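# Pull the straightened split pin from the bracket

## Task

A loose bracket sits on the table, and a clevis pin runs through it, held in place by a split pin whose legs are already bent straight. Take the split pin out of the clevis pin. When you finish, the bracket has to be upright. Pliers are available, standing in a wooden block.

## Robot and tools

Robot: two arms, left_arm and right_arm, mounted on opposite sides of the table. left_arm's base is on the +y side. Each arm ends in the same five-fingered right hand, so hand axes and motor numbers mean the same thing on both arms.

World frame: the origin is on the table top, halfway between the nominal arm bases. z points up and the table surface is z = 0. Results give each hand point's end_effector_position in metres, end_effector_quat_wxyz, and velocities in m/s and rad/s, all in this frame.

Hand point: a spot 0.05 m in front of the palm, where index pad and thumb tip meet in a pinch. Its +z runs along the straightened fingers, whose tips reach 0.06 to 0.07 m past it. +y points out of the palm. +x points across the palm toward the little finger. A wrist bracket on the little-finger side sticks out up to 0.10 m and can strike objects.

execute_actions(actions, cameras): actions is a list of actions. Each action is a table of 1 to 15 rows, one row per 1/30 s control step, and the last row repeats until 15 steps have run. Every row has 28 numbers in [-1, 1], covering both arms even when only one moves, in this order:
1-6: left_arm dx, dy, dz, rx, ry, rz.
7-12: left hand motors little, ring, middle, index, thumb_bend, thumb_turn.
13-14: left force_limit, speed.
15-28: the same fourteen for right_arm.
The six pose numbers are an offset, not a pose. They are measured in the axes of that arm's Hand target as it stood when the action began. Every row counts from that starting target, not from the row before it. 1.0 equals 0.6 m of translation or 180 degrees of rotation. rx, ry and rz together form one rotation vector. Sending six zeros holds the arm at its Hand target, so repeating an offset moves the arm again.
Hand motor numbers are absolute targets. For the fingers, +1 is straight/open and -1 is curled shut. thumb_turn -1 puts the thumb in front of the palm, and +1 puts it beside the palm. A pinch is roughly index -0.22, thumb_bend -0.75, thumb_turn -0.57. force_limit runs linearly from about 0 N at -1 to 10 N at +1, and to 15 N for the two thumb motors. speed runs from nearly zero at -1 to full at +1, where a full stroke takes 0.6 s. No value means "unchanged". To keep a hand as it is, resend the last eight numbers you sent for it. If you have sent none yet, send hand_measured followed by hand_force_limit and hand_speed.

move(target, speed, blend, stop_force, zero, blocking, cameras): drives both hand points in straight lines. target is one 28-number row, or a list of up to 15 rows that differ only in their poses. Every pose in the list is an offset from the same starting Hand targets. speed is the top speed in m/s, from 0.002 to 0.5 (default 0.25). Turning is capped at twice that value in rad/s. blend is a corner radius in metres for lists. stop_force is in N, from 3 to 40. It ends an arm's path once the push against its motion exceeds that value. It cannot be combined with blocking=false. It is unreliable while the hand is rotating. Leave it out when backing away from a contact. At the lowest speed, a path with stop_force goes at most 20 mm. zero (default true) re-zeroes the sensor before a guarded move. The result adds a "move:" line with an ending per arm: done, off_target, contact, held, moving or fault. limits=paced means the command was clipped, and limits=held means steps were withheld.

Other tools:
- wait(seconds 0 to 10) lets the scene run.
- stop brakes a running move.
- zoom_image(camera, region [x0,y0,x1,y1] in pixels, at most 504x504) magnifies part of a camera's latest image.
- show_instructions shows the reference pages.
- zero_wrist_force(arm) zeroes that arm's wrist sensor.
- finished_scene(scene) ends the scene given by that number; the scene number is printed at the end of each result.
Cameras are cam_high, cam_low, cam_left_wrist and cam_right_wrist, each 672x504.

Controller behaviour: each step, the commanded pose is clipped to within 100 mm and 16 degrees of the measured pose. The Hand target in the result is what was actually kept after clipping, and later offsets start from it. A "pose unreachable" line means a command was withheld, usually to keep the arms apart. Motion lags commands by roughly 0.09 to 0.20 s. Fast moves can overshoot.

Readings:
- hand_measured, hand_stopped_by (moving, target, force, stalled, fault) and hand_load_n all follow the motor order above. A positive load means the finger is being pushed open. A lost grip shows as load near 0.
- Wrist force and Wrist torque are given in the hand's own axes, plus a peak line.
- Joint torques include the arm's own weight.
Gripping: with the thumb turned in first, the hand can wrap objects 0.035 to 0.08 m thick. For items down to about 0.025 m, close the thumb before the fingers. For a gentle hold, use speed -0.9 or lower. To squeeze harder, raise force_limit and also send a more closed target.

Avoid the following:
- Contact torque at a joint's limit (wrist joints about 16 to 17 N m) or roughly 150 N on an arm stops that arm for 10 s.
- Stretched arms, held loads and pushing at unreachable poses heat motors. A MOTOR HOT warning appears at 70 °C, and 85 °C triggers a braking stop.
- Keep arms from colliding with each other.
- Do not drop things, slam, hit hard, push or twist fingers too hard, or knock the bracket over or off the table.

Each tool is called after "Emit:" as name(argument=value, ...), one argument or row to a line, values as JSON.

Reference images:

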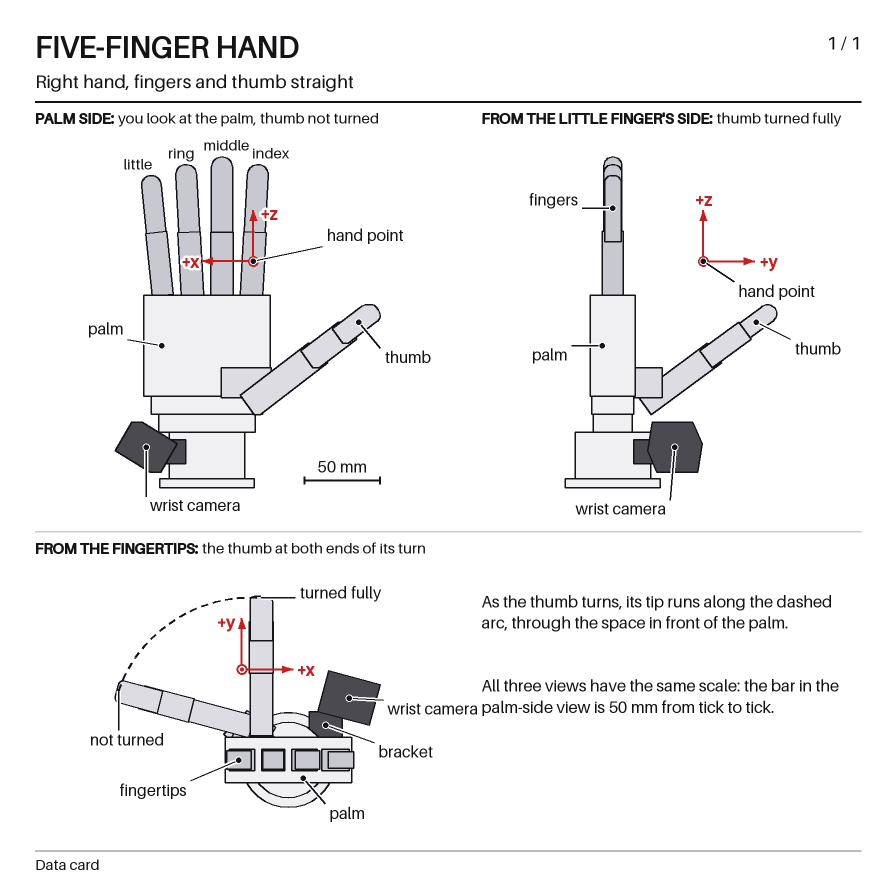

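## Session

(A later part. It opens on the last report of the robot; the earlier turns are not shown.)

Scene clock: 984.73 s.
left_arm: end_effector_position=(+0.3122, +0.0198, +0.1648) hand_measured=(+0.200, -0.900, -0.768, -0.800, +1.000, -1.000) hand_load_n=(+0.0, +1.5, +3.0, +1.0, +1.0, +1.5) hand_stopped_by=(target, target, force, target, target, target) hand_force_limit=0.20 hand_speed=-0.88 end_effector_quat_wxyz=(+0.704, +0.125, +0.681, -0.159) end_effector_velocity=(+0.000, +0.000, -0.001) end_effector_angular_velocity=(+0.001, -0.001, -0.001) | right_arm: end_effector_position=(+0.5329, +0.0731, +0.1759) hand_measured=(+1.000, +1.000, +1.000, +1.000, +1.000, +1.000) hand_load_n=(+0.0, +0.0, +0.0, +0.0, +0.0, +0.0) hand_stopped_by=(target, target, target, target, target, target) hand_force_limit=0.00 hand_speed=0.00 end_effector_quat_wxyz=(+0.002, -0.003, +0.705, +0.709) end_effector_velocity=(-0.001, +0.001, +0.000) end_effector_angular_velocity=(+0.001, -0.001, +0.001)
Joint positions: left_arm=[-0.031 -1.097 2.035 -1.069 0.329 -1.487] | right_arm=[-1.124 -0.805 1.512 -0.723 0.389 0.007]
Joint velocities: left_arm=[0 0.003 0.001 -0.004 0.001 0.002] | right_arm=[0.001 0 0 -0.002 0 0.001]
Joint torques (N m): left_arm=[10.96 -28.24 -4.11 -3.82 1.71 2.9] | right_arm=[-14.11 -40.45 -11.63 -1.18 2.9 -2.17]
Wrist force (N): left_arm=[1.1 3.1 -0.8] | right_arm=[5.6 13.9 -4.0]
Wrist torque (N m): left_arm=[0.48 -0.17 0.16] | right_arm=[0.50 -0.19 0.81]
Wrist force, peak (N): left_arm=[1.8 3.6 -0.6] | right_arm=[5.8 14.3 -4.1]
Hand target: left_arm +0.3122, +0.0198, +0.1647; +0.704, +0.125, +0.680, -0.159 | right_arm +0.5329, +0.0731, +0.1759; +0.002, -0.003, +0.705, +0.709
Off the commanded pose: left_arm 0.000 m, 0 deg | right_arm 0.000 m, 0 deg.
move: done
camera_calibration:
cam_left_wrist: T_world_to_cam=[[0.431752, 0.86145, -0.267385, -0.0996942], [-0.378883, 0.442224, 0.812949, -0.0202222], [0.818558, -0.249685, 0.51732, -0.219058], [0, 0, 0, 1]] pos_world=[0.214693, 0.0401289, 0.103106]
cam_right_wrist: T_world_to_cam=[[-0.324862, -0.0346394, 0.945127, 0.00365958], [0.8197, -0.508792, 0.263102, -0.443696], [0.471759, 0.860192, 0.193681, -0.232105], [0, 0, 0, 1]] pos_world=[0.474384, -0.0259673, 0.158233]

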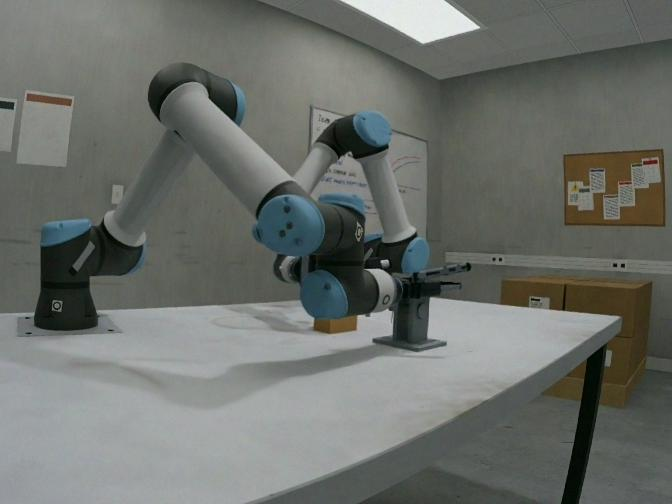

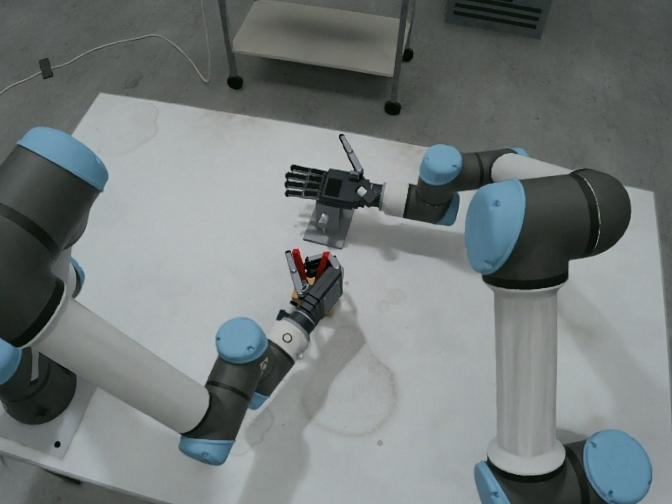

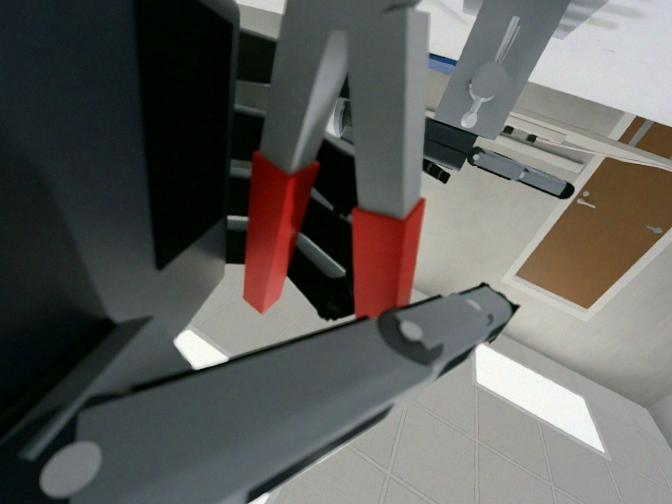

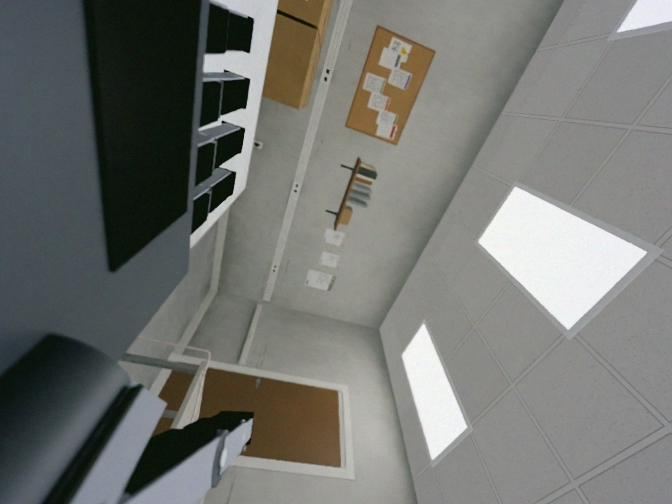

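Emit:
move(
  target=[0.06,0,0,0,0,0,0.2,-0.9,-0.95,-0.8,1,-1,0.2,-0.88,0,0,0,0,0,0,1,1,1,1,1,1,0,0],
  speed=0.02,
  stop_force=3,
)

Emit:
zoom_image(
  camera="cam_low",
  region=[280, 225, 350, 335],
)

Scene clock: 993.07 s.
left_arm: end_effector_position=(+0.3131, +0.0178, +0.1288) hand_measured=(+0.200, -0.900, -0.768, -0.800, +1.000, -1.000) hand_load_n=(+0.0, +0.0, +0.5, +0.5, +1.0, +1.0) hand_stopped_by=(target, target, force, target, target, target) hand_force_limit=0.20 hand_speed=-0.88 end_effector_quat_wxyz=(+0.704, +0.125, +0.680, -0.159) end_effector_velocity=(+0.000, +0.000, +0.001) end_effector_angular_velocity=(-0.003, +0.000, +0.001) | right_arm: end_effector_position=(+0.5329, +0.0731, +0.1759) hand_measured=(+1.000, +1.000, +1.000, +1.000, +1.000, +1.000) hand_load_n=(+0.0, +0.0, +0.0, +0.0, +0.0, +0.0) hand_stopped_by=(target, target, target, target, target, target) hand_force_limit=0.00 hand_speed=0.00 end_effector_quat_wxyz=(+0.002, -0.003, +0.705, +0.709) end_effector_velocity=(-0.001, +0.001, +0.000) end_effector_angular_velocity=(+0.000, +0.000, +0.002)
Joint positions: left_arm=[-0.028 -1.015 2.039 -1.156 0.331 -1.487] | right_arm=[-1.124 -0.805 1.512 -0.723 0.389 0.007]
Joint velocities: left_arm=[0 -0.003 0 0 -0.001 0] | right_arm=[0.001 0 0 0 0 0]
Joint torques (N m): left_arm=[12.07 -29.95 -3.69 -3.27 1.57 3] | right_arm=[-13.46 -40.94 -10.26 -1.09 2.8 -2.13]
Wrist force (N): left_arm=[0.5 3.2 -1.7] | right_arm=[5.6 14.0 -4.0]
Wrist torque (N m): left_arm=[0.56 -0.04 0.15] | right_arm=[0.52 -0.20 0.81]
Wrist force, peak (N): left_arm=[0.9 3.4 -1.7] | right_arm=[5.7 14.3 -4.2]
Hand target: left_arm +0.3131, +0.0178, +0.1288; +0.704, +0.125, +0.680, -0.159 | right_arm +0.5329, +0.0731, +0.1759; +0.002, -0.003, +0.705, +0.709
Off the commanded pose: left_arm 0.000 m, 0 deg | right_arm 0.000 m, 0 deg.
move: done
camera_calibration:
cam_left_wrist: T_world_to_cam=[[0.431821, 0.861426, -0.267349, -0.108004], [-0.379095, 0.442296, 0.812811, 0.0103258], [0.818424, -0.249638, 0.517555, -0.201594], [0, 0, 0, 1]] pos_world=[0.215542, 0.0381446, 0.0670682]
cam_right_wrist: T_world_to_cam=[[-0.324863, -0.0346393, 0.945127, 0.00365993], [0.8197, -0.508792, 0.263103, -0.443696], [0.471759, 0.860192, 0.193681, -0.232105], [0, 0, 0, 1]] pos_world=[0.474384, -0.0259672, 0.158233]

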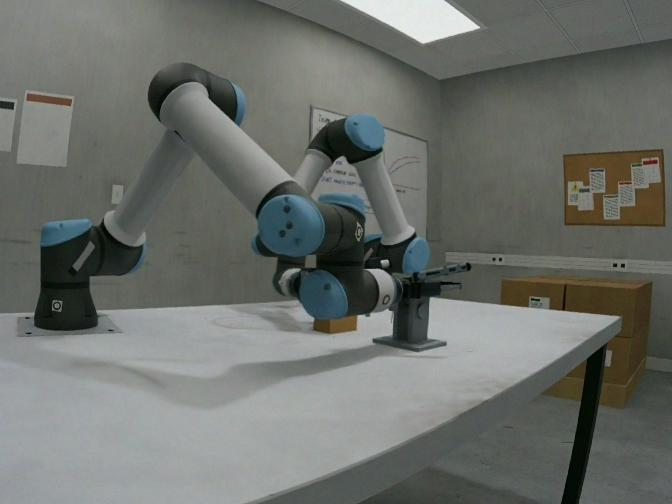

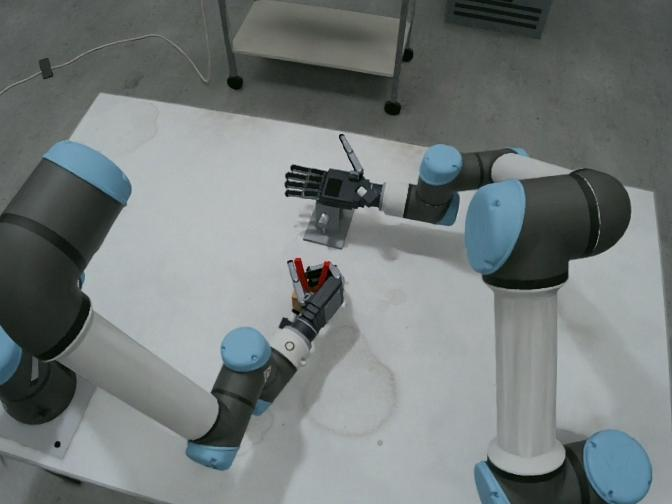

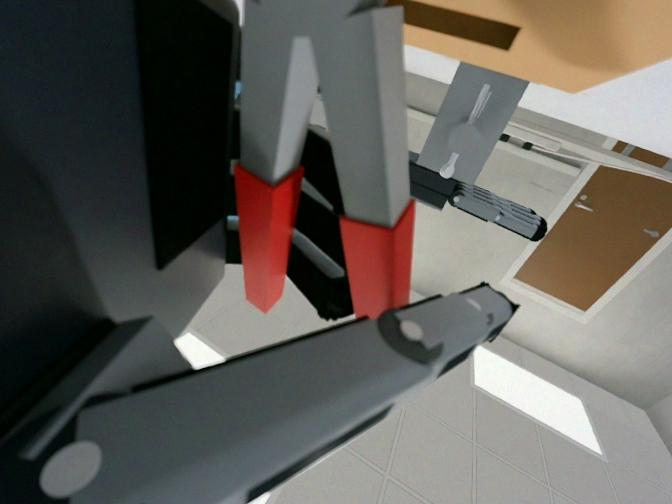

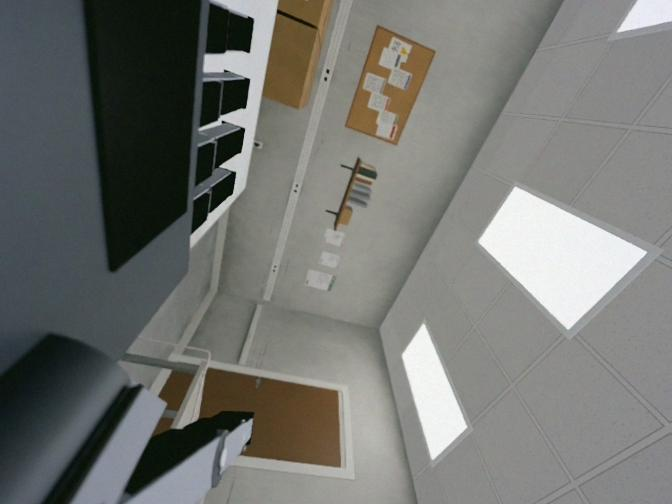

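Scaled by 4.582 from the camera's 672x504 image, which has a finer 960x720 frame.

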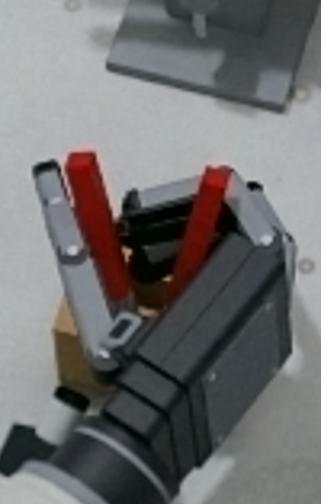

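Emit:
zoom_image(
  camera="cam_low",
  region=[290, 250, 330, 310],
)

Emit:
zoom_image(
  camera="cam_left_wrist",
  region=[230, 0, 580, 200],
)

Scaled by 8.400 from the camera's 672x504 image, which has a finer 960x720 frame.

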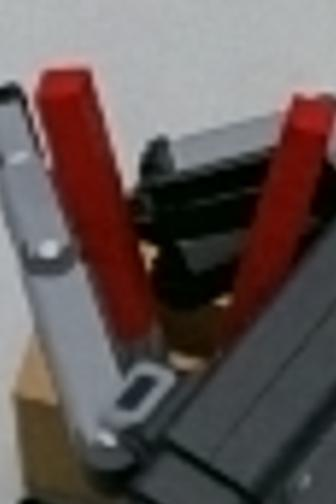

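Scaled by 1.440 from the camera's 672x504 image, which has a finer 960x720 frame.

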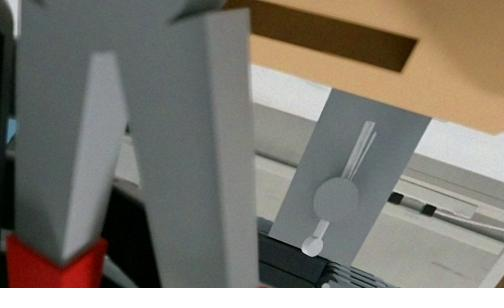

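Emit:
move(
  target=[
    [-0.075,-0.003,0.0033,0,0,0,0.2,-0.9,-0.95,-0.8,1,-1,0.2,-0.88,0,0,0,0,0,0,1,1,1,1,1,1,0,0],
    [-0.075,0.0224,0.041,0,0,0,0.2,-0.9,-0.95,-0.8,1,-1,0.2,-0.88,0,0,0,0,0,0,1,1,1,1,1,1,0,0],
  ],
  speed=0.08,
)

Emit:
move(
  target=[0.085,0.003,-0.0033,0,0,0,0.2,-0.9,-0.95,-0.8,1,-1,0.2,-0.88,0,0,0,0,0,0,1,1,1,1,1,1,0,0],
  speed=0.02,
  stop_force=3,
)

Emit:
zoom_image(
  camera="cam_low",
  region=[290, 250, 330, 310],
)

Emit:
zoom_image(
  camera="cam_left_wrist",
  region=[200, 0, 560, 380],
)

Scene clock: 1068.67 s.
left_arm: end_effector_position=(+0.3398, +0.0229, +0.1743) hand_measured=(+0.200, -0.900, -0.768, -0.800, +1.000, -1.000) hand_load_n=(+0.0, +0.0, +3.0, +1.0, +1.0, +0.0) hand_stopped_by=(target, target, force, target, target, target) hand_force_limit=0.20 hand_speed=-0.88 end_effector_quat_wxyz=(+0.704, +0.125, +0.680, -0.159) end_effector_velocity=(+0.002, +0.000, +0.001) end_effector_angular_velocity=(+0.000, +0.000, +0.000) | right_arm: end_effector_position=(+0.5329, +0.0731, +0.1759) hand_measured=(+1.000, +1.000, +1.000, +1.000, +1.000, +1.000) hand_load_n=(+0.0, +0.0, +0.0, +0.0, +0.0, +0.0) hand_stopped_by=(target, target, target, target, target, target) hand_force_limit=0.00 hand_speed=0.00 end_effector_quat_wxyz=(+0.002, -0.003, +0.705, +0.709) end_effector_velocity=(+0.000, +0.000, +0.001) end_effector_angular_velocity=(+0.001, -0.002, +0.000)
Joint positions: left_arm=[0.031 -1.108 2.014 -1.019 0.39 -1.507] | right_arm=[-1.124 -0.805 1.512 -0.723 0.389 0.007]
Joint velocities: left_arm=[0.004 -0.001 -0.002 0.005 0.003 -0.002] | right_arm=[0.001 -0.001 0 -0.002 0 0.001]
Joint torques (N m): left_arm=[12.17 -28.78 -23.15 1.71 1.67 -2.67] | right_arm=[-14.22 -40.37 -8.97 -1.04 2.66 -2.09]
Wrist force (N): left_arm=[0.9 3.5 -0.8] | right_arm=[5.7 14.1 -4.0]
Wrist torque (N m): left_arm=[0.57 -0.15 0.17] | right_arm=[0.52 -0.21 0.82]
Wrist force, peak (N): left_arm=[1.5 3.2 -1.8] | right_arm=[5.8 14.2 -4.0]
Hand target: left_arm +0.3400, +0.0229, +0.1743; +0.704, +0.125, +0.680, -0.159 | right_arm +0.5329, +0.0731, +0.1759; +0.002, -0.003, +0.705, +0.709
Off the commanded pose: left_arm 0.000 m, 0 deg | right_arm 0.000 m, 0 deg.
move: done
camera_calibration:
cam_left_wrist: T_world_to_cam=[[0.431846, 0.861422, -0.26732, -0.111796], [-0.379221, 0.442322, 0.812738, -0.0187493], [0.818352, -0.249605, 0.517684, -0.245736], [0, 0, 0, 1]] pos_world=[0.242267, 0.04326, 0.112567]
cam_right_wrist: T_world_to_cam=[[-0.324862, -0.0346392, 0.945127, 0.00365987], [0.8197, -0.508792, 0.263103, -0.443696], [0.471759, 0.860192, 0.193681, -0.232105], [0, 0, 0, 1]] pos_world=[0.474384, -0.0259673, 0.158233]

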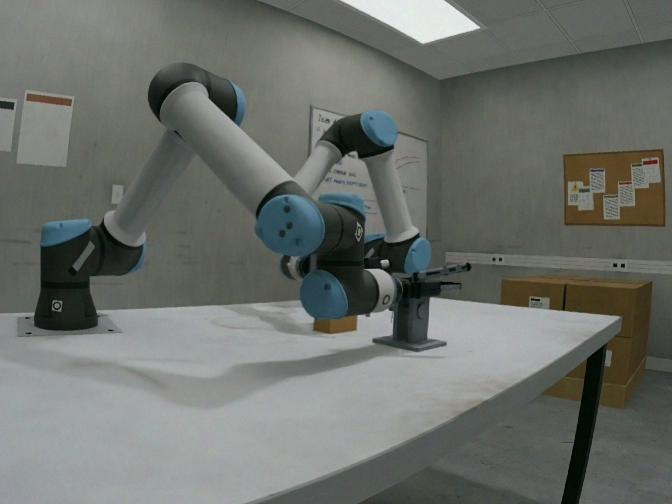

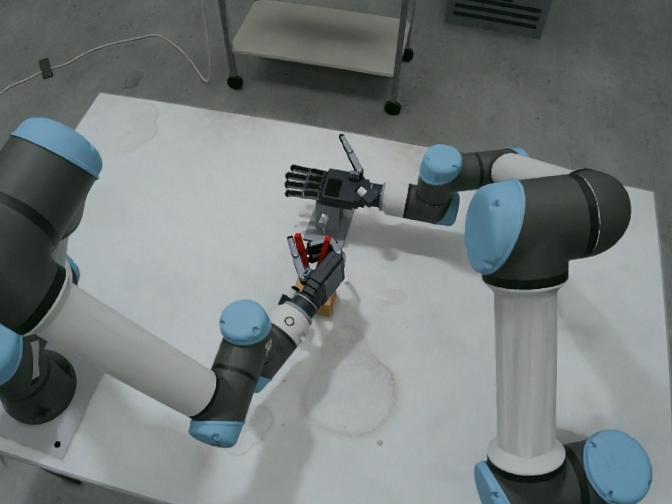

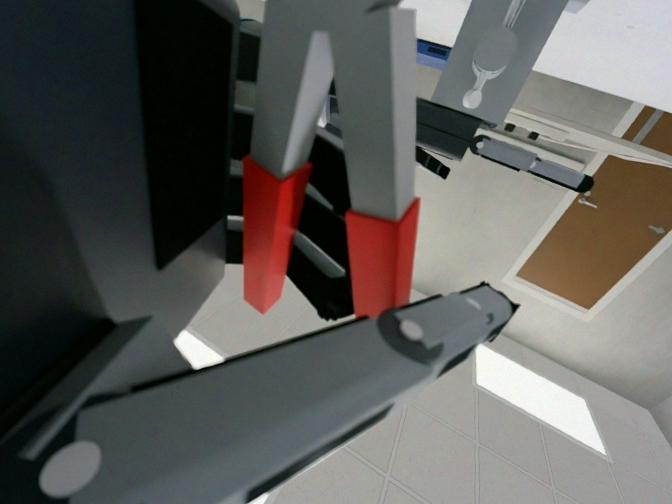

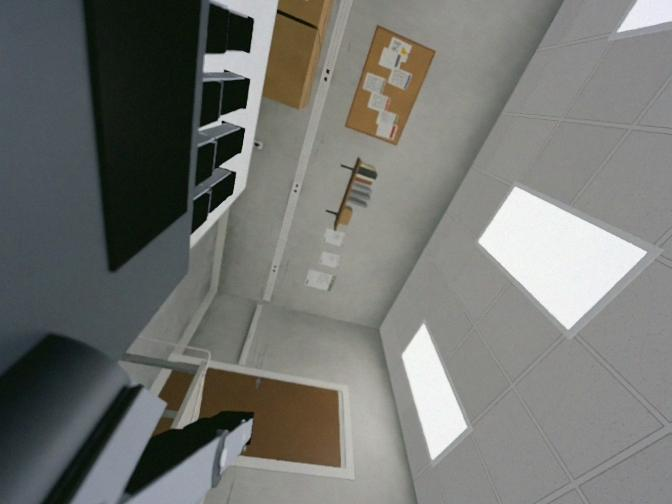

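Scene clock: 1070.33 s.
left_arm: end_effector_position=(+0.3400, +0.0229, +0.1651) hand_measured=(+0.200, -0.900, -0.768, -0.800, +1.000, -1.000) hand_load_n=(+0.0, +0.5, +2.0, +1.0, +1.0, +1.0) hand_stopped_by=(target, target, force, target, target, target) hand_force_limit=0.20 hand_speed=-0.88 end_effector_quat_wxyz=(+0.704, +0.125, +0.681, -0.159) end_effector_velocity=(+0.000, +0.000, -0.001) end_effector_angular_velocity=(+0.003, +0.000, +0.000) | right_arm: end_effector_position=(+0.5329, +0.0731, +0.1759) hand_measured=(+1.000, +1.000, +1.000, +1.000, +1.000, +1.000) hand_load_n=(+0.0, +0.0, +0.0, +0.0, +0.0, +0.0) hand_stopped_by=(target, target, target, target, target, target) hand_force_limit=0.00 hand_speed=0.00 end_effector_quat_wxyz=(+0.002, -0.003, +0.705, +0.709) end_effector_velocity=(+0.000, +0.000, +0.000) end_effector_angular_velocity=(+0.000, +0.002, +0.000)
Joint positions: left_arm=[0.032 -1.089 2.017 -1.041 0.391 -1.508] | right_arm=[-1.124 -0.805 1.512 -0.723 0.389 0.007]
Joint velocities: left_arm=[0 0.002 0 0.001 0 0] | right_arm=[0 0 0 0.001 0 0.001]
Joint torques (N m): left_arm=[2.62 -45.27 -21.18 1.25 1.26 -1.69] | right_arm=[-13.95 -40.49 -8.66 -1.01 2.66 -2.14]
Wrist force (N): left_arm=[-0.4 3.7 -1.1] | right_arm=[5.8 13.9 -4.0]
Wrist torque (N m): left_arm=[0.57 -0.04 0.20] | right_arm=[0.50 -0.23 0.82]
Wrist force, peak (N): left_arm=[-6.7 5.0 0.7] | right_arm=[5.7 14.3 -4.0]
Hand target: left_arm +0.3400, +0.0229, +0.1651; +0.704, +0.125, +0.681, -0.159 | right_arm +0.5329, +0.0731, +0.1759; +0.002, -0.003, +0.705, +0.709
Off the commanded pose: left_arm 0.042 m, 0 deg | right_arm 0.000 m, 0 deg.
move: contact (left_arm)
camera_calibration:
cam_left_wrist: T_world_to_cam=[[0.431787, 0.861437, -0.267369, -0.11429], [-0.379061, 0.442284, 0.812833, -0.0112464], [0.818458, -0.249622, 0.51751, -0.241145], [0, 0, 0, 1]] pos_world=[0.242453, 0.0432322, 0.103379]
cam_right_wrist: T_world_to_cam=[[-0.324863, -0.0346393, 0.945127, 0.00365998], [0.8197, -0.508792, 0.263103, -0.443696], [0.471759, 0.860192, 0.193681, -0.232105], [0, 0, 0, 1]] pos_world=[0.474384, -0.0259672, 0.158233]

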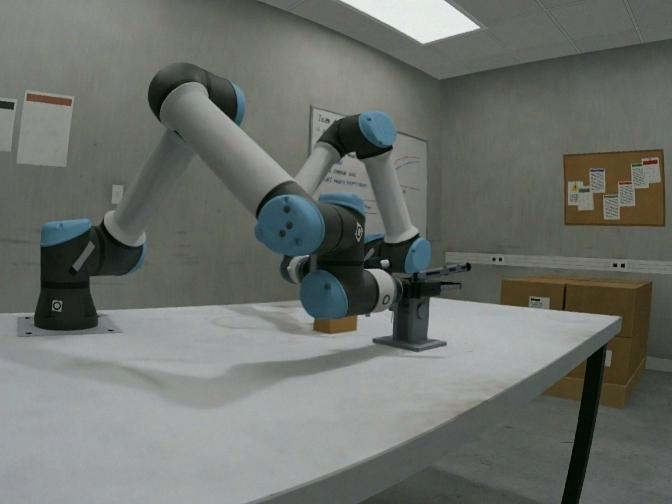

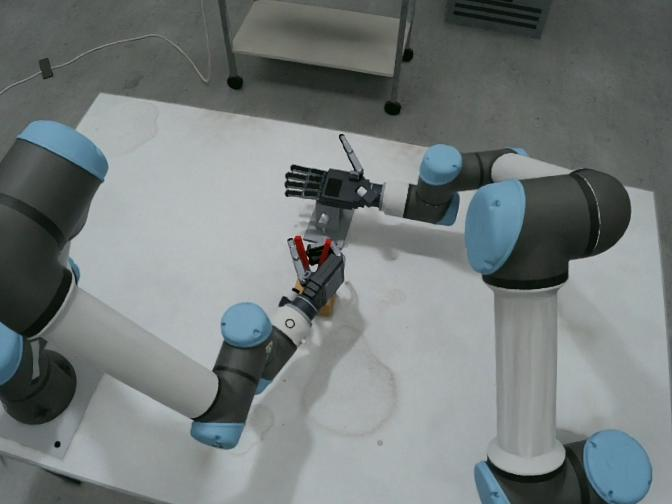

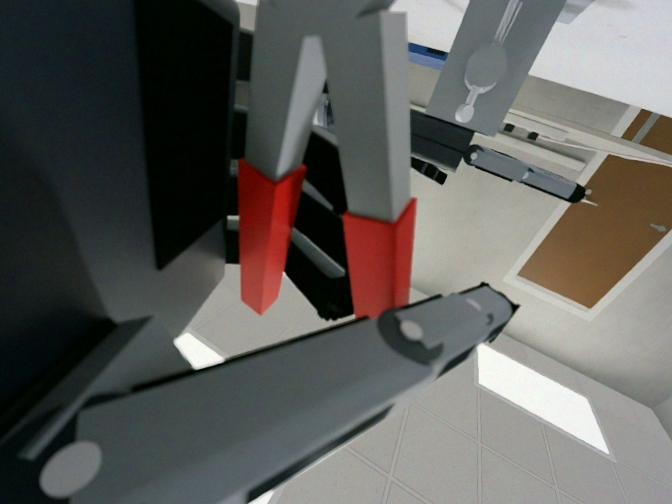

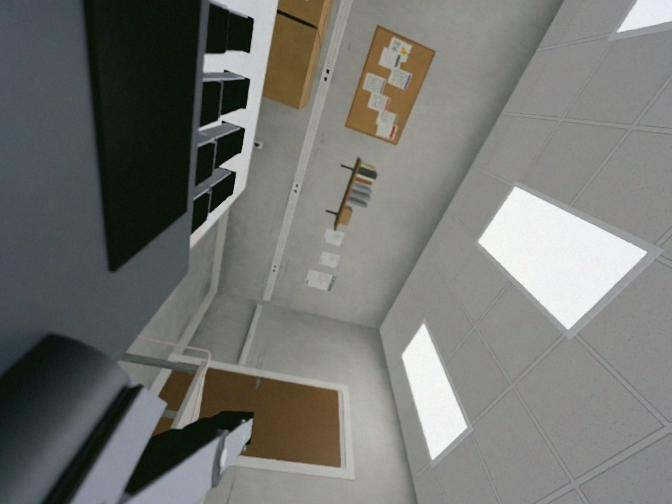

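Scaled by 8.400 from the camera's 672x504 image, which has a finer 960x720 frame.

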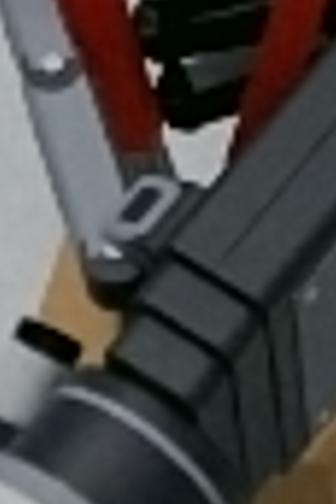

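Scaled by 1.326 from the camera's 672x504 image, which has a finer 960x720 frame.

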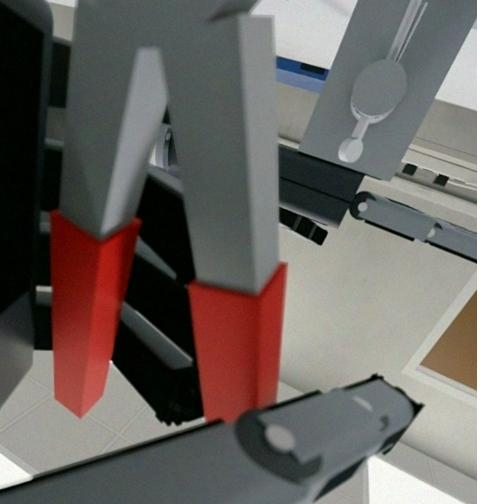

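Emit:
move(
  target=[
    [-0.017,0,0,0,0,0,0.2,-0.9,-0.95,-0.8,1,-1,0.2,-0.88,0,0,0,0,0,0,1,1,1,1,1,1,0,0],
    [-0.018,0.022,-0.009,0,0,0,0.2,-0.9,-0.95,-0.8,1,-1,0.2,-0.88,0,0,0,0,0,0,1,1,1,1,1,1,0,0],
  ],
  speed=0.06,
  cameras=[],
)

Emit:
move(
  target=[0.07,0.003,-0.0033,0,0,0,0.2,-0.9,-0.95,-0.8,1,-1,0.2,-0.88,0,0,0,0,0,0,1,1,1,1,1,1,0,0],
  speed=0.02,
  stop_force=3,
  cameras=["cam_left_wrist","cam_low"],
)

Emit:
zoom_image(
  camera="cam_left_wrist",
  region=[200, 0, 560, 380],
)

Scene clock: 1087.57 s.
left_arm: end_effector_position=(+0.3400, +0.0376, +0.1751) hand_measured=(+0.200, -0.900, -0.768, -0.800, +1.000, -1.000) hand_load_n=(+0.0, +0.5, +2.0, +1.0, +1.0, +0.5) hand_stopped_by=(target, target, force, target, target, target) hand_force_limit=0.20 hand_speed=-0.88 end_effector_quat_wxyz=(+0.704, +0.125, +0.681, -0.159) end_effector_velocity=(+0.000, +0.001, +0.000) end_effector_angular_velocity=(+0.001, -0.001, +0.000) | right_arm: end_effector_position=(+0.5329, +0.0731, +0.1759) hand_measured=(+1.000, +1.000, +1.000, +1.000, +1.000, +1.000) hand_load_n=(+0.0, +0.0, +0.0, +0.0, +0.0, +0.0) hand_stopped_by=(target, target, target, target, target, target) hand_force_limit=0.00 hand_speed=0.00 end_effector_quat_wxyz=(+0.002, -0.003, +0.705, +0.709) end_effector_velocity=(+0.000, +0.000, +0.000) end_effector_angular_velocity=(+0.001, -0.002, +0.000)
Joint positions: left_arm=[0.031 -1.134 2.055 -1.034 0.39 -1.508] | right_arm=[-1.124 -0.805 1.512 -0.723 0.389 0.007]
Joint velocities: left_arm=[0 -0.001 0.003 -0.002 0 0.002] | right_arm=[0 0 0 -0.002 0 0]
Joint torques (N m): left_arm=[-9.75 -43.75 -6.89 -3.47 -1.02 2.9] | right_arm=[-14.03 -40.55 -7.53 -0.95 2.61 -2.06]
Wrist force (N): left_arm=[0.7 3.6 -1.0] | right_arm=[5.5 14.2 -4.1]
Wrist torque (N m): left_arm=[0.61 -0.11 0.16] | right_arm=[0.55 -0.18 0.81]
Wrist force, peak (N): left_arm=[-0.4 4.5 -0.8] | right_arm=[5.8 14.3 -4.0]
Hand target: left_arm +0.3400, +0.0377, +0.1751; +0.704, +0.125, +0.681, -0.159 | right_arm +0.5329, +0.0731, +0.1759; +0.002, -0.003, +0.705, +0.709
Off the commanded pose: left_arm 0.000 m, 0 deg | right_arm 0.000 m, 0 deg.
move: done
No camera images: "cameras" was empty.

Scene clock: 1089.27 s.
left_arm: end_effector_position=(+0.3399, +0.0377, +0.1645) hand_measured=(+0.200, -0.900, -0.768, -0.800, +1.000, -1.000) hand_load_n=(+0.0, +0.0, +2.5, +0.5, +1.0, +1.0) hand_stopped_by=(target, target, force, target, target, target) hand_force_limit=0.20 hand_speed=-0.88 end_effector_quat_wxyz=(+0.704, +0.125, +0.681, -0.159) end_effector_velocity=(+0.000, +0.000, +0.000) end_effector_angular_velocity=(+0.002, +0.000, -0.001) | right_arm: end_effector_position=(+0.5329, +0.0731, +0.1759) hand_measured=(+1.000, +1.000, +1.000, +1.000, +1.000, +1.000) hand_load_n=(+0.0, +0.0, +0.0, +0.0, +0.0, +0.0) hand_stopped_by=(target, target, target, target, target, target) hand_force_limit=0.00 hand_speed=0.00 end_effector_quat_wxyz=(+0.002, -0.003, +0.705, +0.709) end_effector_velocity=(+0.001, -0.001, +0.001) end_effector_angular_velocity=(+0.001, -0.002, -0.002)
Joint positions: left_arm=[0.031 -1.111 2.06 -1.061 0.39 -1.508] | right_arm=[-1.124 -0.805 1.512 -0.723 0.389 0.007]
Joint velocities: left_arm=[0 0 0 0.002 0.001 0] | right_arm=[-0.002 -0.001 0 -0.001 0 0]
Joint torques (N m): left_arm=[-7.1 -43.53 -21.46 1.38 0.96 -1.9] | right_arm=[-13.79 -40.31 -7.16 -0.79 2.45 -2.04]
Wrist force (N): left_arm=[-0.7 4.1 -0.6] | right_arm=[5.7 14.0 -4.2]
Wrist torque (N m): left_arm=[0.60 -0.05 0.19] | right_arm=[0.52 -0.20 0.82]
Wrist force, peak (N): left_arm=[-6.4 5.4 0.9] | right_arm=[5.8 14.2 -4.0]
Hand target: left_arm +0.3399, +0.0377, +0.1645; +0.704, +0.125, +0.681, -0.159 | right_arm +0.5329, +0.0731, +0.1759; +0.002, -0.003, +0.705, +0.709
Off the commanded pose: left_arm 0.031 m, 0 deg | right_arm 0.000 m, 0 deg.
move: contact (left_arm)
camera_calibration:
cam_left_wrist: T_world_to_cam=[[0.431749, 0.861434, -0.267441, -0.127203], [-0.378906, 0.442282, 0.812907, -0.0174198], [0.818549, -0.249637, 0.517357, -0.237092], [0, 0, 0, 1]] pos_world=[0.242391, 0.0580943, 0.102803]
Images, in order (width x height): cam_low 672x504, cam_left_wrist 672x504.

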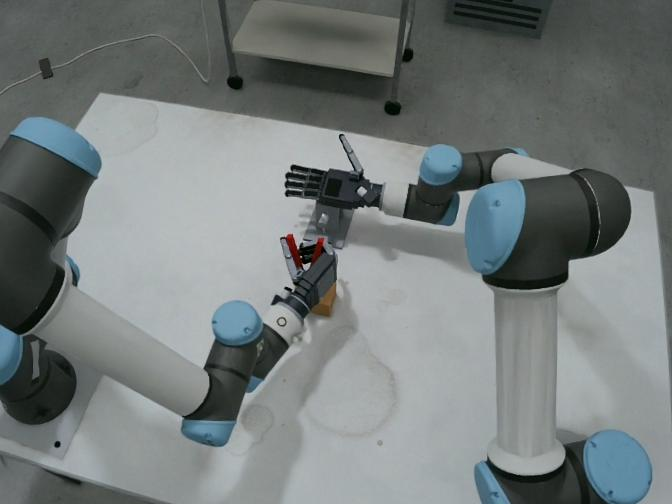

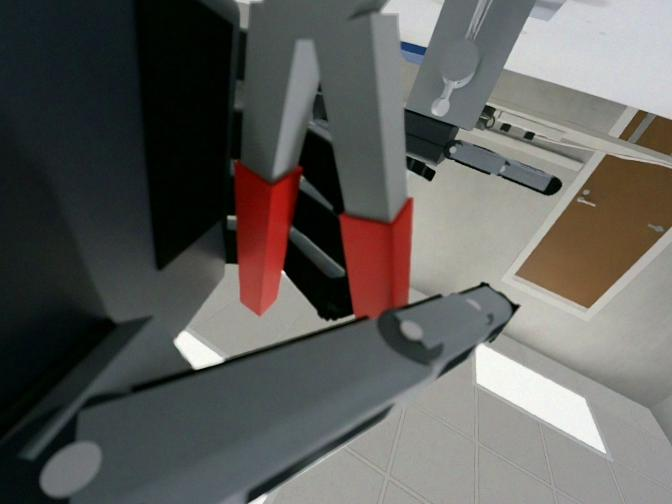

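Scaled by 1.326 from the camera's 672x504 image, which has a finer 960x720 frame.

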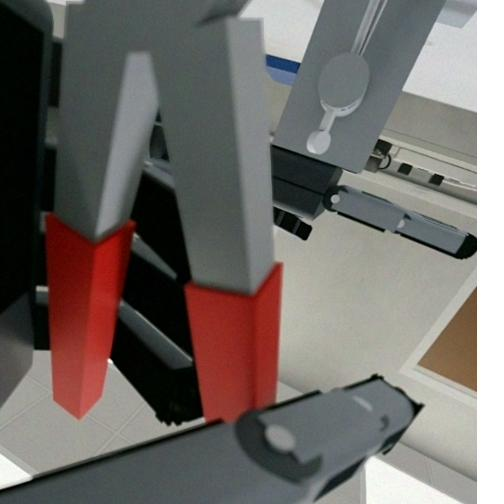

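Emit:
zoom_image(
  camera="cam_low",
  region=[275, 225, 345, 325],
)

Scaled by 5.040 from the camera's 672x504 image, which has a finer 960x720 frame.

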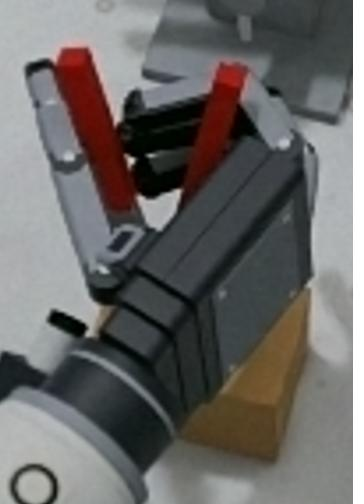

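Emit:
move(
  target=[
    [-0.05,0,0,0,0,0,0.2,-0.9,-0.95,-0.8,1,-1,0.2,-0.88,0,0,0,0,0,0,1,1,1,1,1,1,0,0],
    [-0.0495,-0.0485,-0.0268,0,0,0,0.2,-0.9,-0.95,-0.8,1,-1,0.2,-0.88,0,0,0,0,0,0,1,1,1,1,1,1,0,0],
  ],
  speed=0.08,
  cameras=[],
)

Emit:
move(
  target=[0.115,0.0044,-0.005,0,0,0,0.2,-0.9,-0.95,-0.8,1,-1,0.2,-0.88,0,0,0,0,0,0,1,1,1,1,1,1,0,0],
  speed=0.02,
  stop_force=3,
  cameras=["cam_left_wrist","cam_low"],
)

Emit:
zoom_image(
  camera="cam_low",
  region=[275, 225, 345, 325],
)

Scene clock: 1112.97 s.
left_arm: end_effector_position=(+0.3131, +0.0191, +0.1946) hand_measured=(+0.200, -0.900, -0.768, -0.800, +1.000, -1.000) hand_load_n=(+0.0, +0.0, +2.0, +0.5, +1.0, +0.5) hand_stopped_by=(target, target, force, target, target, target) hand_force_limit=0.20 hand_speed=-0.88 end_effector_quat_wxyz=(+0.704, +0.125, +0.681, -0.159) end_effector_velocity=(-0.002, -0.001, +0.001) end_effector_angular_velocity=(-0.001, +0.000, +0.000) | right_arm: end_effector_position=(+0.5329, +0.0731, +0.1759) hand_measured=(+1.000, +1.000, +1.000, +1.000, +1.000, +1.000) hand_load_n=(+0.0, +0.0, +0.0, +0.0, +0.0, +0.0) hand_stopped_by=(target, target, target, target, target, target) hand_force_limit=0.00 hand_speed=0.00 end_effector_quat_wxyz=(+0.002, -0.003, +0.705, +0.709) end_effector_velocity=(+0.000, +0.000, +0.000) end_effector_angular_velocity=(+0.000, +0.000, +0.001)
Joint positions: left_arm=[-0.028 -1.157 2.016 -0.99 0.331 -1.488] | right_arm=[-1.124 -0.805 1.512 -0.723 0.389 0.007]
Joint velocities: left_arm=[-0.004 0 -0.002 0 -0.004 0.002] | right_arm=[0.001 0 0 0 0 0]
Joint torques (N m): left_arm=[-10.17 -27.06 -21.56 -3.46 -0.89 2.56] | right_arm=[-14.02 -40.52 -5.66 -0.74 2.51 -2.02]
Wrist force (N): left_arm=[0.9 3.2 -1.1] | right_arm=[5.7 14.2 -4.0]
Wrist torque (N m): left_arm=[0.51 -0.13 0.17] | right_arm=[0.53 -0.21 0.82]
Wrist force, peak (N): left_arm=[-0.5 4.5 -0.4] | right_arm=[5.7 14.3 -4.2]
Hand target: left_arm +0.3130, +0.0190, +0.1946; +0.704, +0.125, +0.681, -0.159 | right_arm +0.5329, +0.0731, +0.1759; +0.002, -0.003, +0.705, +0.709
Off the commanded pose: left_arm 0.000 m, 0 deg | right_arm 0.000 m, 0 deg.
move: done
No camera images: "cameras" was empty.

Scene clock: 1117.43 s.
left_arm: end_effector_position=(+0.3128, +0.0188, +0.1254) hand_measured=(+0.200, -0.900, -0.768, -0.800, +1.000, -1.000) hand_load_n=(+0.0, +0.0, +0.5, +0.5, +0.5, +0.0) hand_stopped_by=(target, target, force, target, target, target) hand_force_limit=0.20 hand_speed=-0.88 end_effector_quat_wxyz=(+0.704, +0.125, +0.681, -0.159) end_effector_velocity=(+0.000, +0.000, +0.000) end_effector_angular_velocity=(+0.003, +0.000, +0.000) | right_arm: end_effector_position=(+0.5329, +0.0731, +0.1759) hand_measured=(+1.000, +1.000, +1.000, +1.000, +1.000, +1.000) hand_load_n=(+0.0, +0.0, +0.0, +0.0, +0.0, +0.0) hand_stopped_by=(target, target, target, target, target, target) hand_force_limit=0.00 hand_speed=0.00 end_effector_quat_wxyz=(+0.002, -0.003, +0.705, +0.709) end_effector_velocity=(+0.000, +0.000, +0.000) end_effector_angular_velocity=(+0.000, +0.003, +0.000)
Joint positions: left_arm=[-0.029 -1.009 2.042 -1.165 0.33 -1.488] | right_arm=[-1.124 -0.805 1.512 -0.723 0.389 0.007]
Joint velocities: left_arm=[0 0.001 0 0.002 0 0] | right_arm=[-0.001 0 0 0.002 0 0.002]
Joint torques (N m): left_arm=[-0.79 -29.21 -3.58 -3.19 1.24 2.95] | right_arm=[-13.7 -40.29 -4.88 -0.68 2.3 -1.97]
Wrist force (N): left_arm=[0.9 3.1 -1.3] | right_arm=[5.7 14.2 -4.0]
Wrist torque (N m): left_arm=[0.52 -0.12 0.18] | right_arm=[0.54 -0.21 0.83]
Wrist force, peak (N): left_arm=[1.1 3.5 -1.2] | right_arm=[5.8 14.4 -3.9]
Hand target: left_arm +0.3128, +0.0188, +0.1254; +0.704, +0.125, +0.681, -0.159 | right_arm +0.5329, +0.0731, +0.1759; +0.002, -0.003, +0.705, +0.709
Off the commanded pose: left_arm 0.000 m, 0 deg | right_arm 0.000 m, 0 deg.
move: done
camera_calibration:
cam_left_wrist: T_world_to_cam=[[0.431734, 0.861432, -0.26747, -0.109611], [-0.378821, 0.442275, 0.81295, 0.0123825], [0.818596, -0.249655, 0.517274, -0.199425], [0, 0, 0, 1]] pos_world=[0.215262, 0.0391583, 0.0637736]
Images, in order (width x height): cam_low 672x504, cam_left_wrist 672x504.

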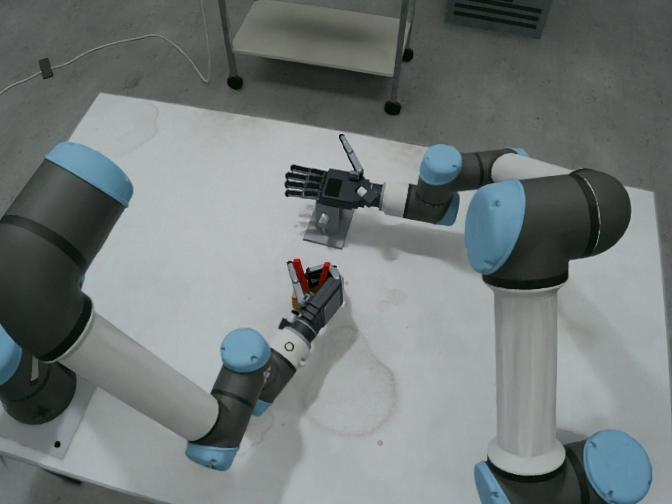

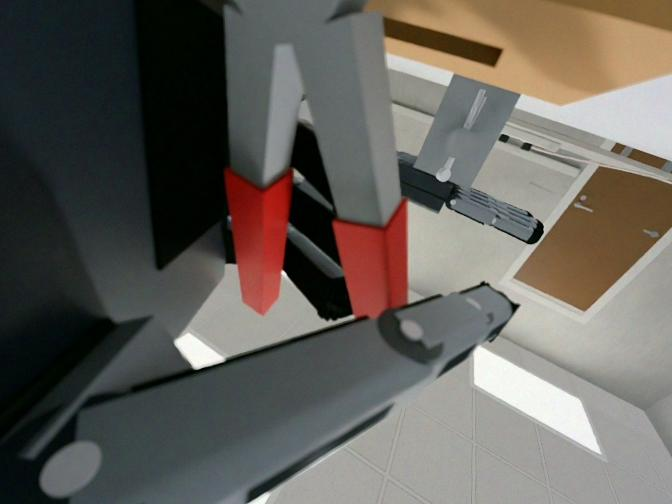

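Scaled by 5.040 from the camera's 672x504 image, which has a finer 960x720 frame.

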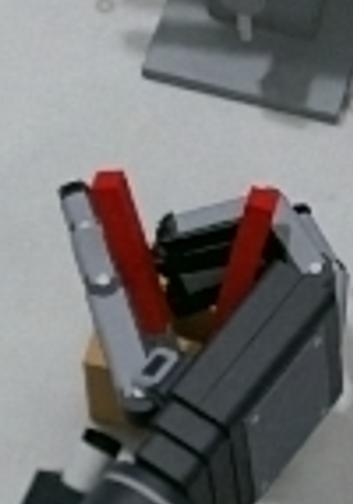

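Emit:
move(
  target=[
    [-0.01,0,0,0,0,0,0.2,-0.9,-0.95,-0.8,1,-1,0.2,-0.88,0,0,0,0,0,0,1,1,1,1,1,1,0,0],
    [-0.01,-0.0098,-0.023,0,0,0,0.2,-0.9,-0.95,-0.8,1,-1,0.2,-0.88,0,0,0,0,0,0,1,1,1,1,1,1,0,0],
  ],
  speed=0.03,
  stop_force=3,
  cameras=["cam_left_wrist","cam_low"],
)

Emit:
zoom_image(
  camera="cam_low",
  region=[275, 225, 345, 325],
)

Scene clock: 1137.10 s.
left_arm: end_effector_position=(+0.2977, +0.0192, +0.1311) hand_measured=(+0.200, -0.900, -0.768, -0.800, +1.000, -1.000) hand_load_n=(+0.0, +0.0, +2.5, +0.5, +1.0, -0.5) hand_stopped_by=(target, target, force, target, target, target) hand_force_limit=0.20 hand_speed=-0.88 end_effector_quat_wxyz=(+0.704, +0.125, +0.681, -0.159) end_effector_velocity=(+0.000, +0.000, +0.000) end_effector_angular_velocity=(+0.000, +0.000, +0.000) | right_arm: end_effector_position=(+0.5329, +0.0731, +0.1759) hand_measured=(+1.000, +1.000, +1.000, +1.000, +1.000, +1.000) hand_load_n=(+0.0, +0.0, +0.0, +0.0, +0.0, +0.0) hand_stopped_by=(target, target, target, target, target, target) hand_force_limit=0.00 hand_speed=0.00 end_effector_quat_wxyz=(+0.002, -0.003, +0.705, +0.709) end_effector_velocity=(-0.001, +0.001, +0.000) end_effector_angular_velocity=(-0.001, +0.003, +0.001)
Joint positions: left_arm=[-0.064 -1.028 2.056 -1.173 0.296 -1.472] | right_arm=[-1.124 -0.805 1.512 -0.723 0.389 0.007]
Joint velocities: left_arm=[0 0.001 0 -0.001 0 0] | right_arm=[0.001 0 0 0.003 0 0.001]
Joint torques (N m): left_arm=[-8.16 -45.64 -3.26 -3.6 -1.01 2.89] | right_arm=[-14.17 -40.4 -4.52 -0.66 2.29 -1.86]
Wrist force (N): left_arm=[0.8 3.1 -1.1] | right_arm=[5.8 14.2 -4.1]
Wrist torque (N m): left_arm=[0.51 -0.07 0.16] | right_arm=[0.54 -0.22 0.83]
Wrist force, peak (N): left_arm=[0.9 3.8 -0.8] | right_arm=[5.8 14.3 -4.3]
Hand target: left_arm +0.2977, +0.0192, +0.1311; +0.704, +0.125, +0.681, -0.159 | right_arm +0.5329, +0.0731, +0.1759; +0.002, -0.003, +0.705, +0.709
Off the commanded pose: left_arm 0.000 m, 0 deg | right_arm 0.000 m, 0 deg.
move: done
camera_calibration:
cam_left_wrist: T_world_to_cam=[[0.431728, 0.861431, -0.267484, -0.10187], [-0.378774, 0.44227, 0.812975, 0.00189029], [0.818621, -0.249668, 0.517228, -0.189856], [0, 0, 0, 1]] pos_world=[0.200116, 0.0395172, 0.0694134]
Images, in order (width x height): cam_low 672x504, cam_left_wrist 672x504.

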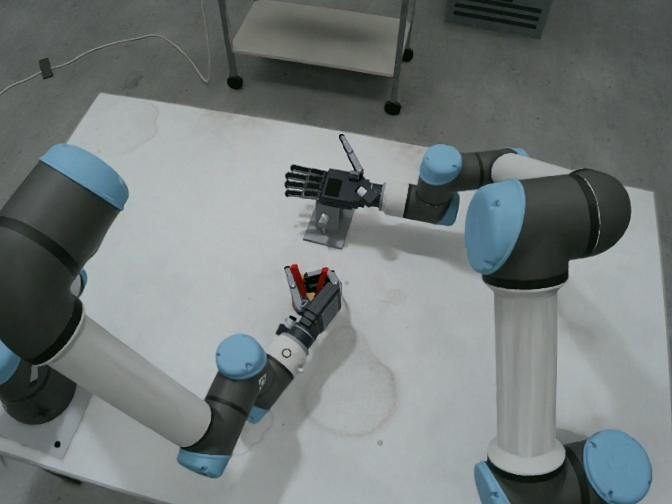

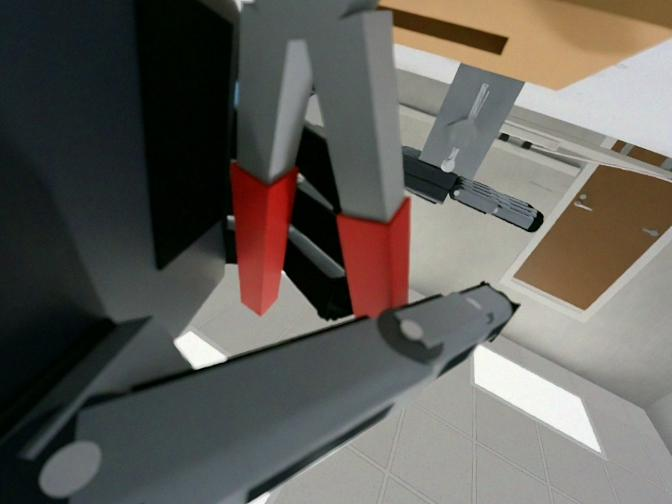

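Scaled by 5.040 from the camera's 672x504 image, which has a finer 960x720 frame.

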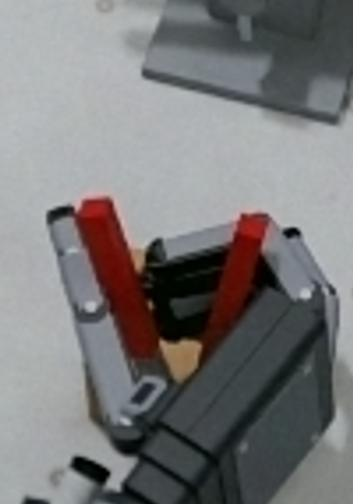

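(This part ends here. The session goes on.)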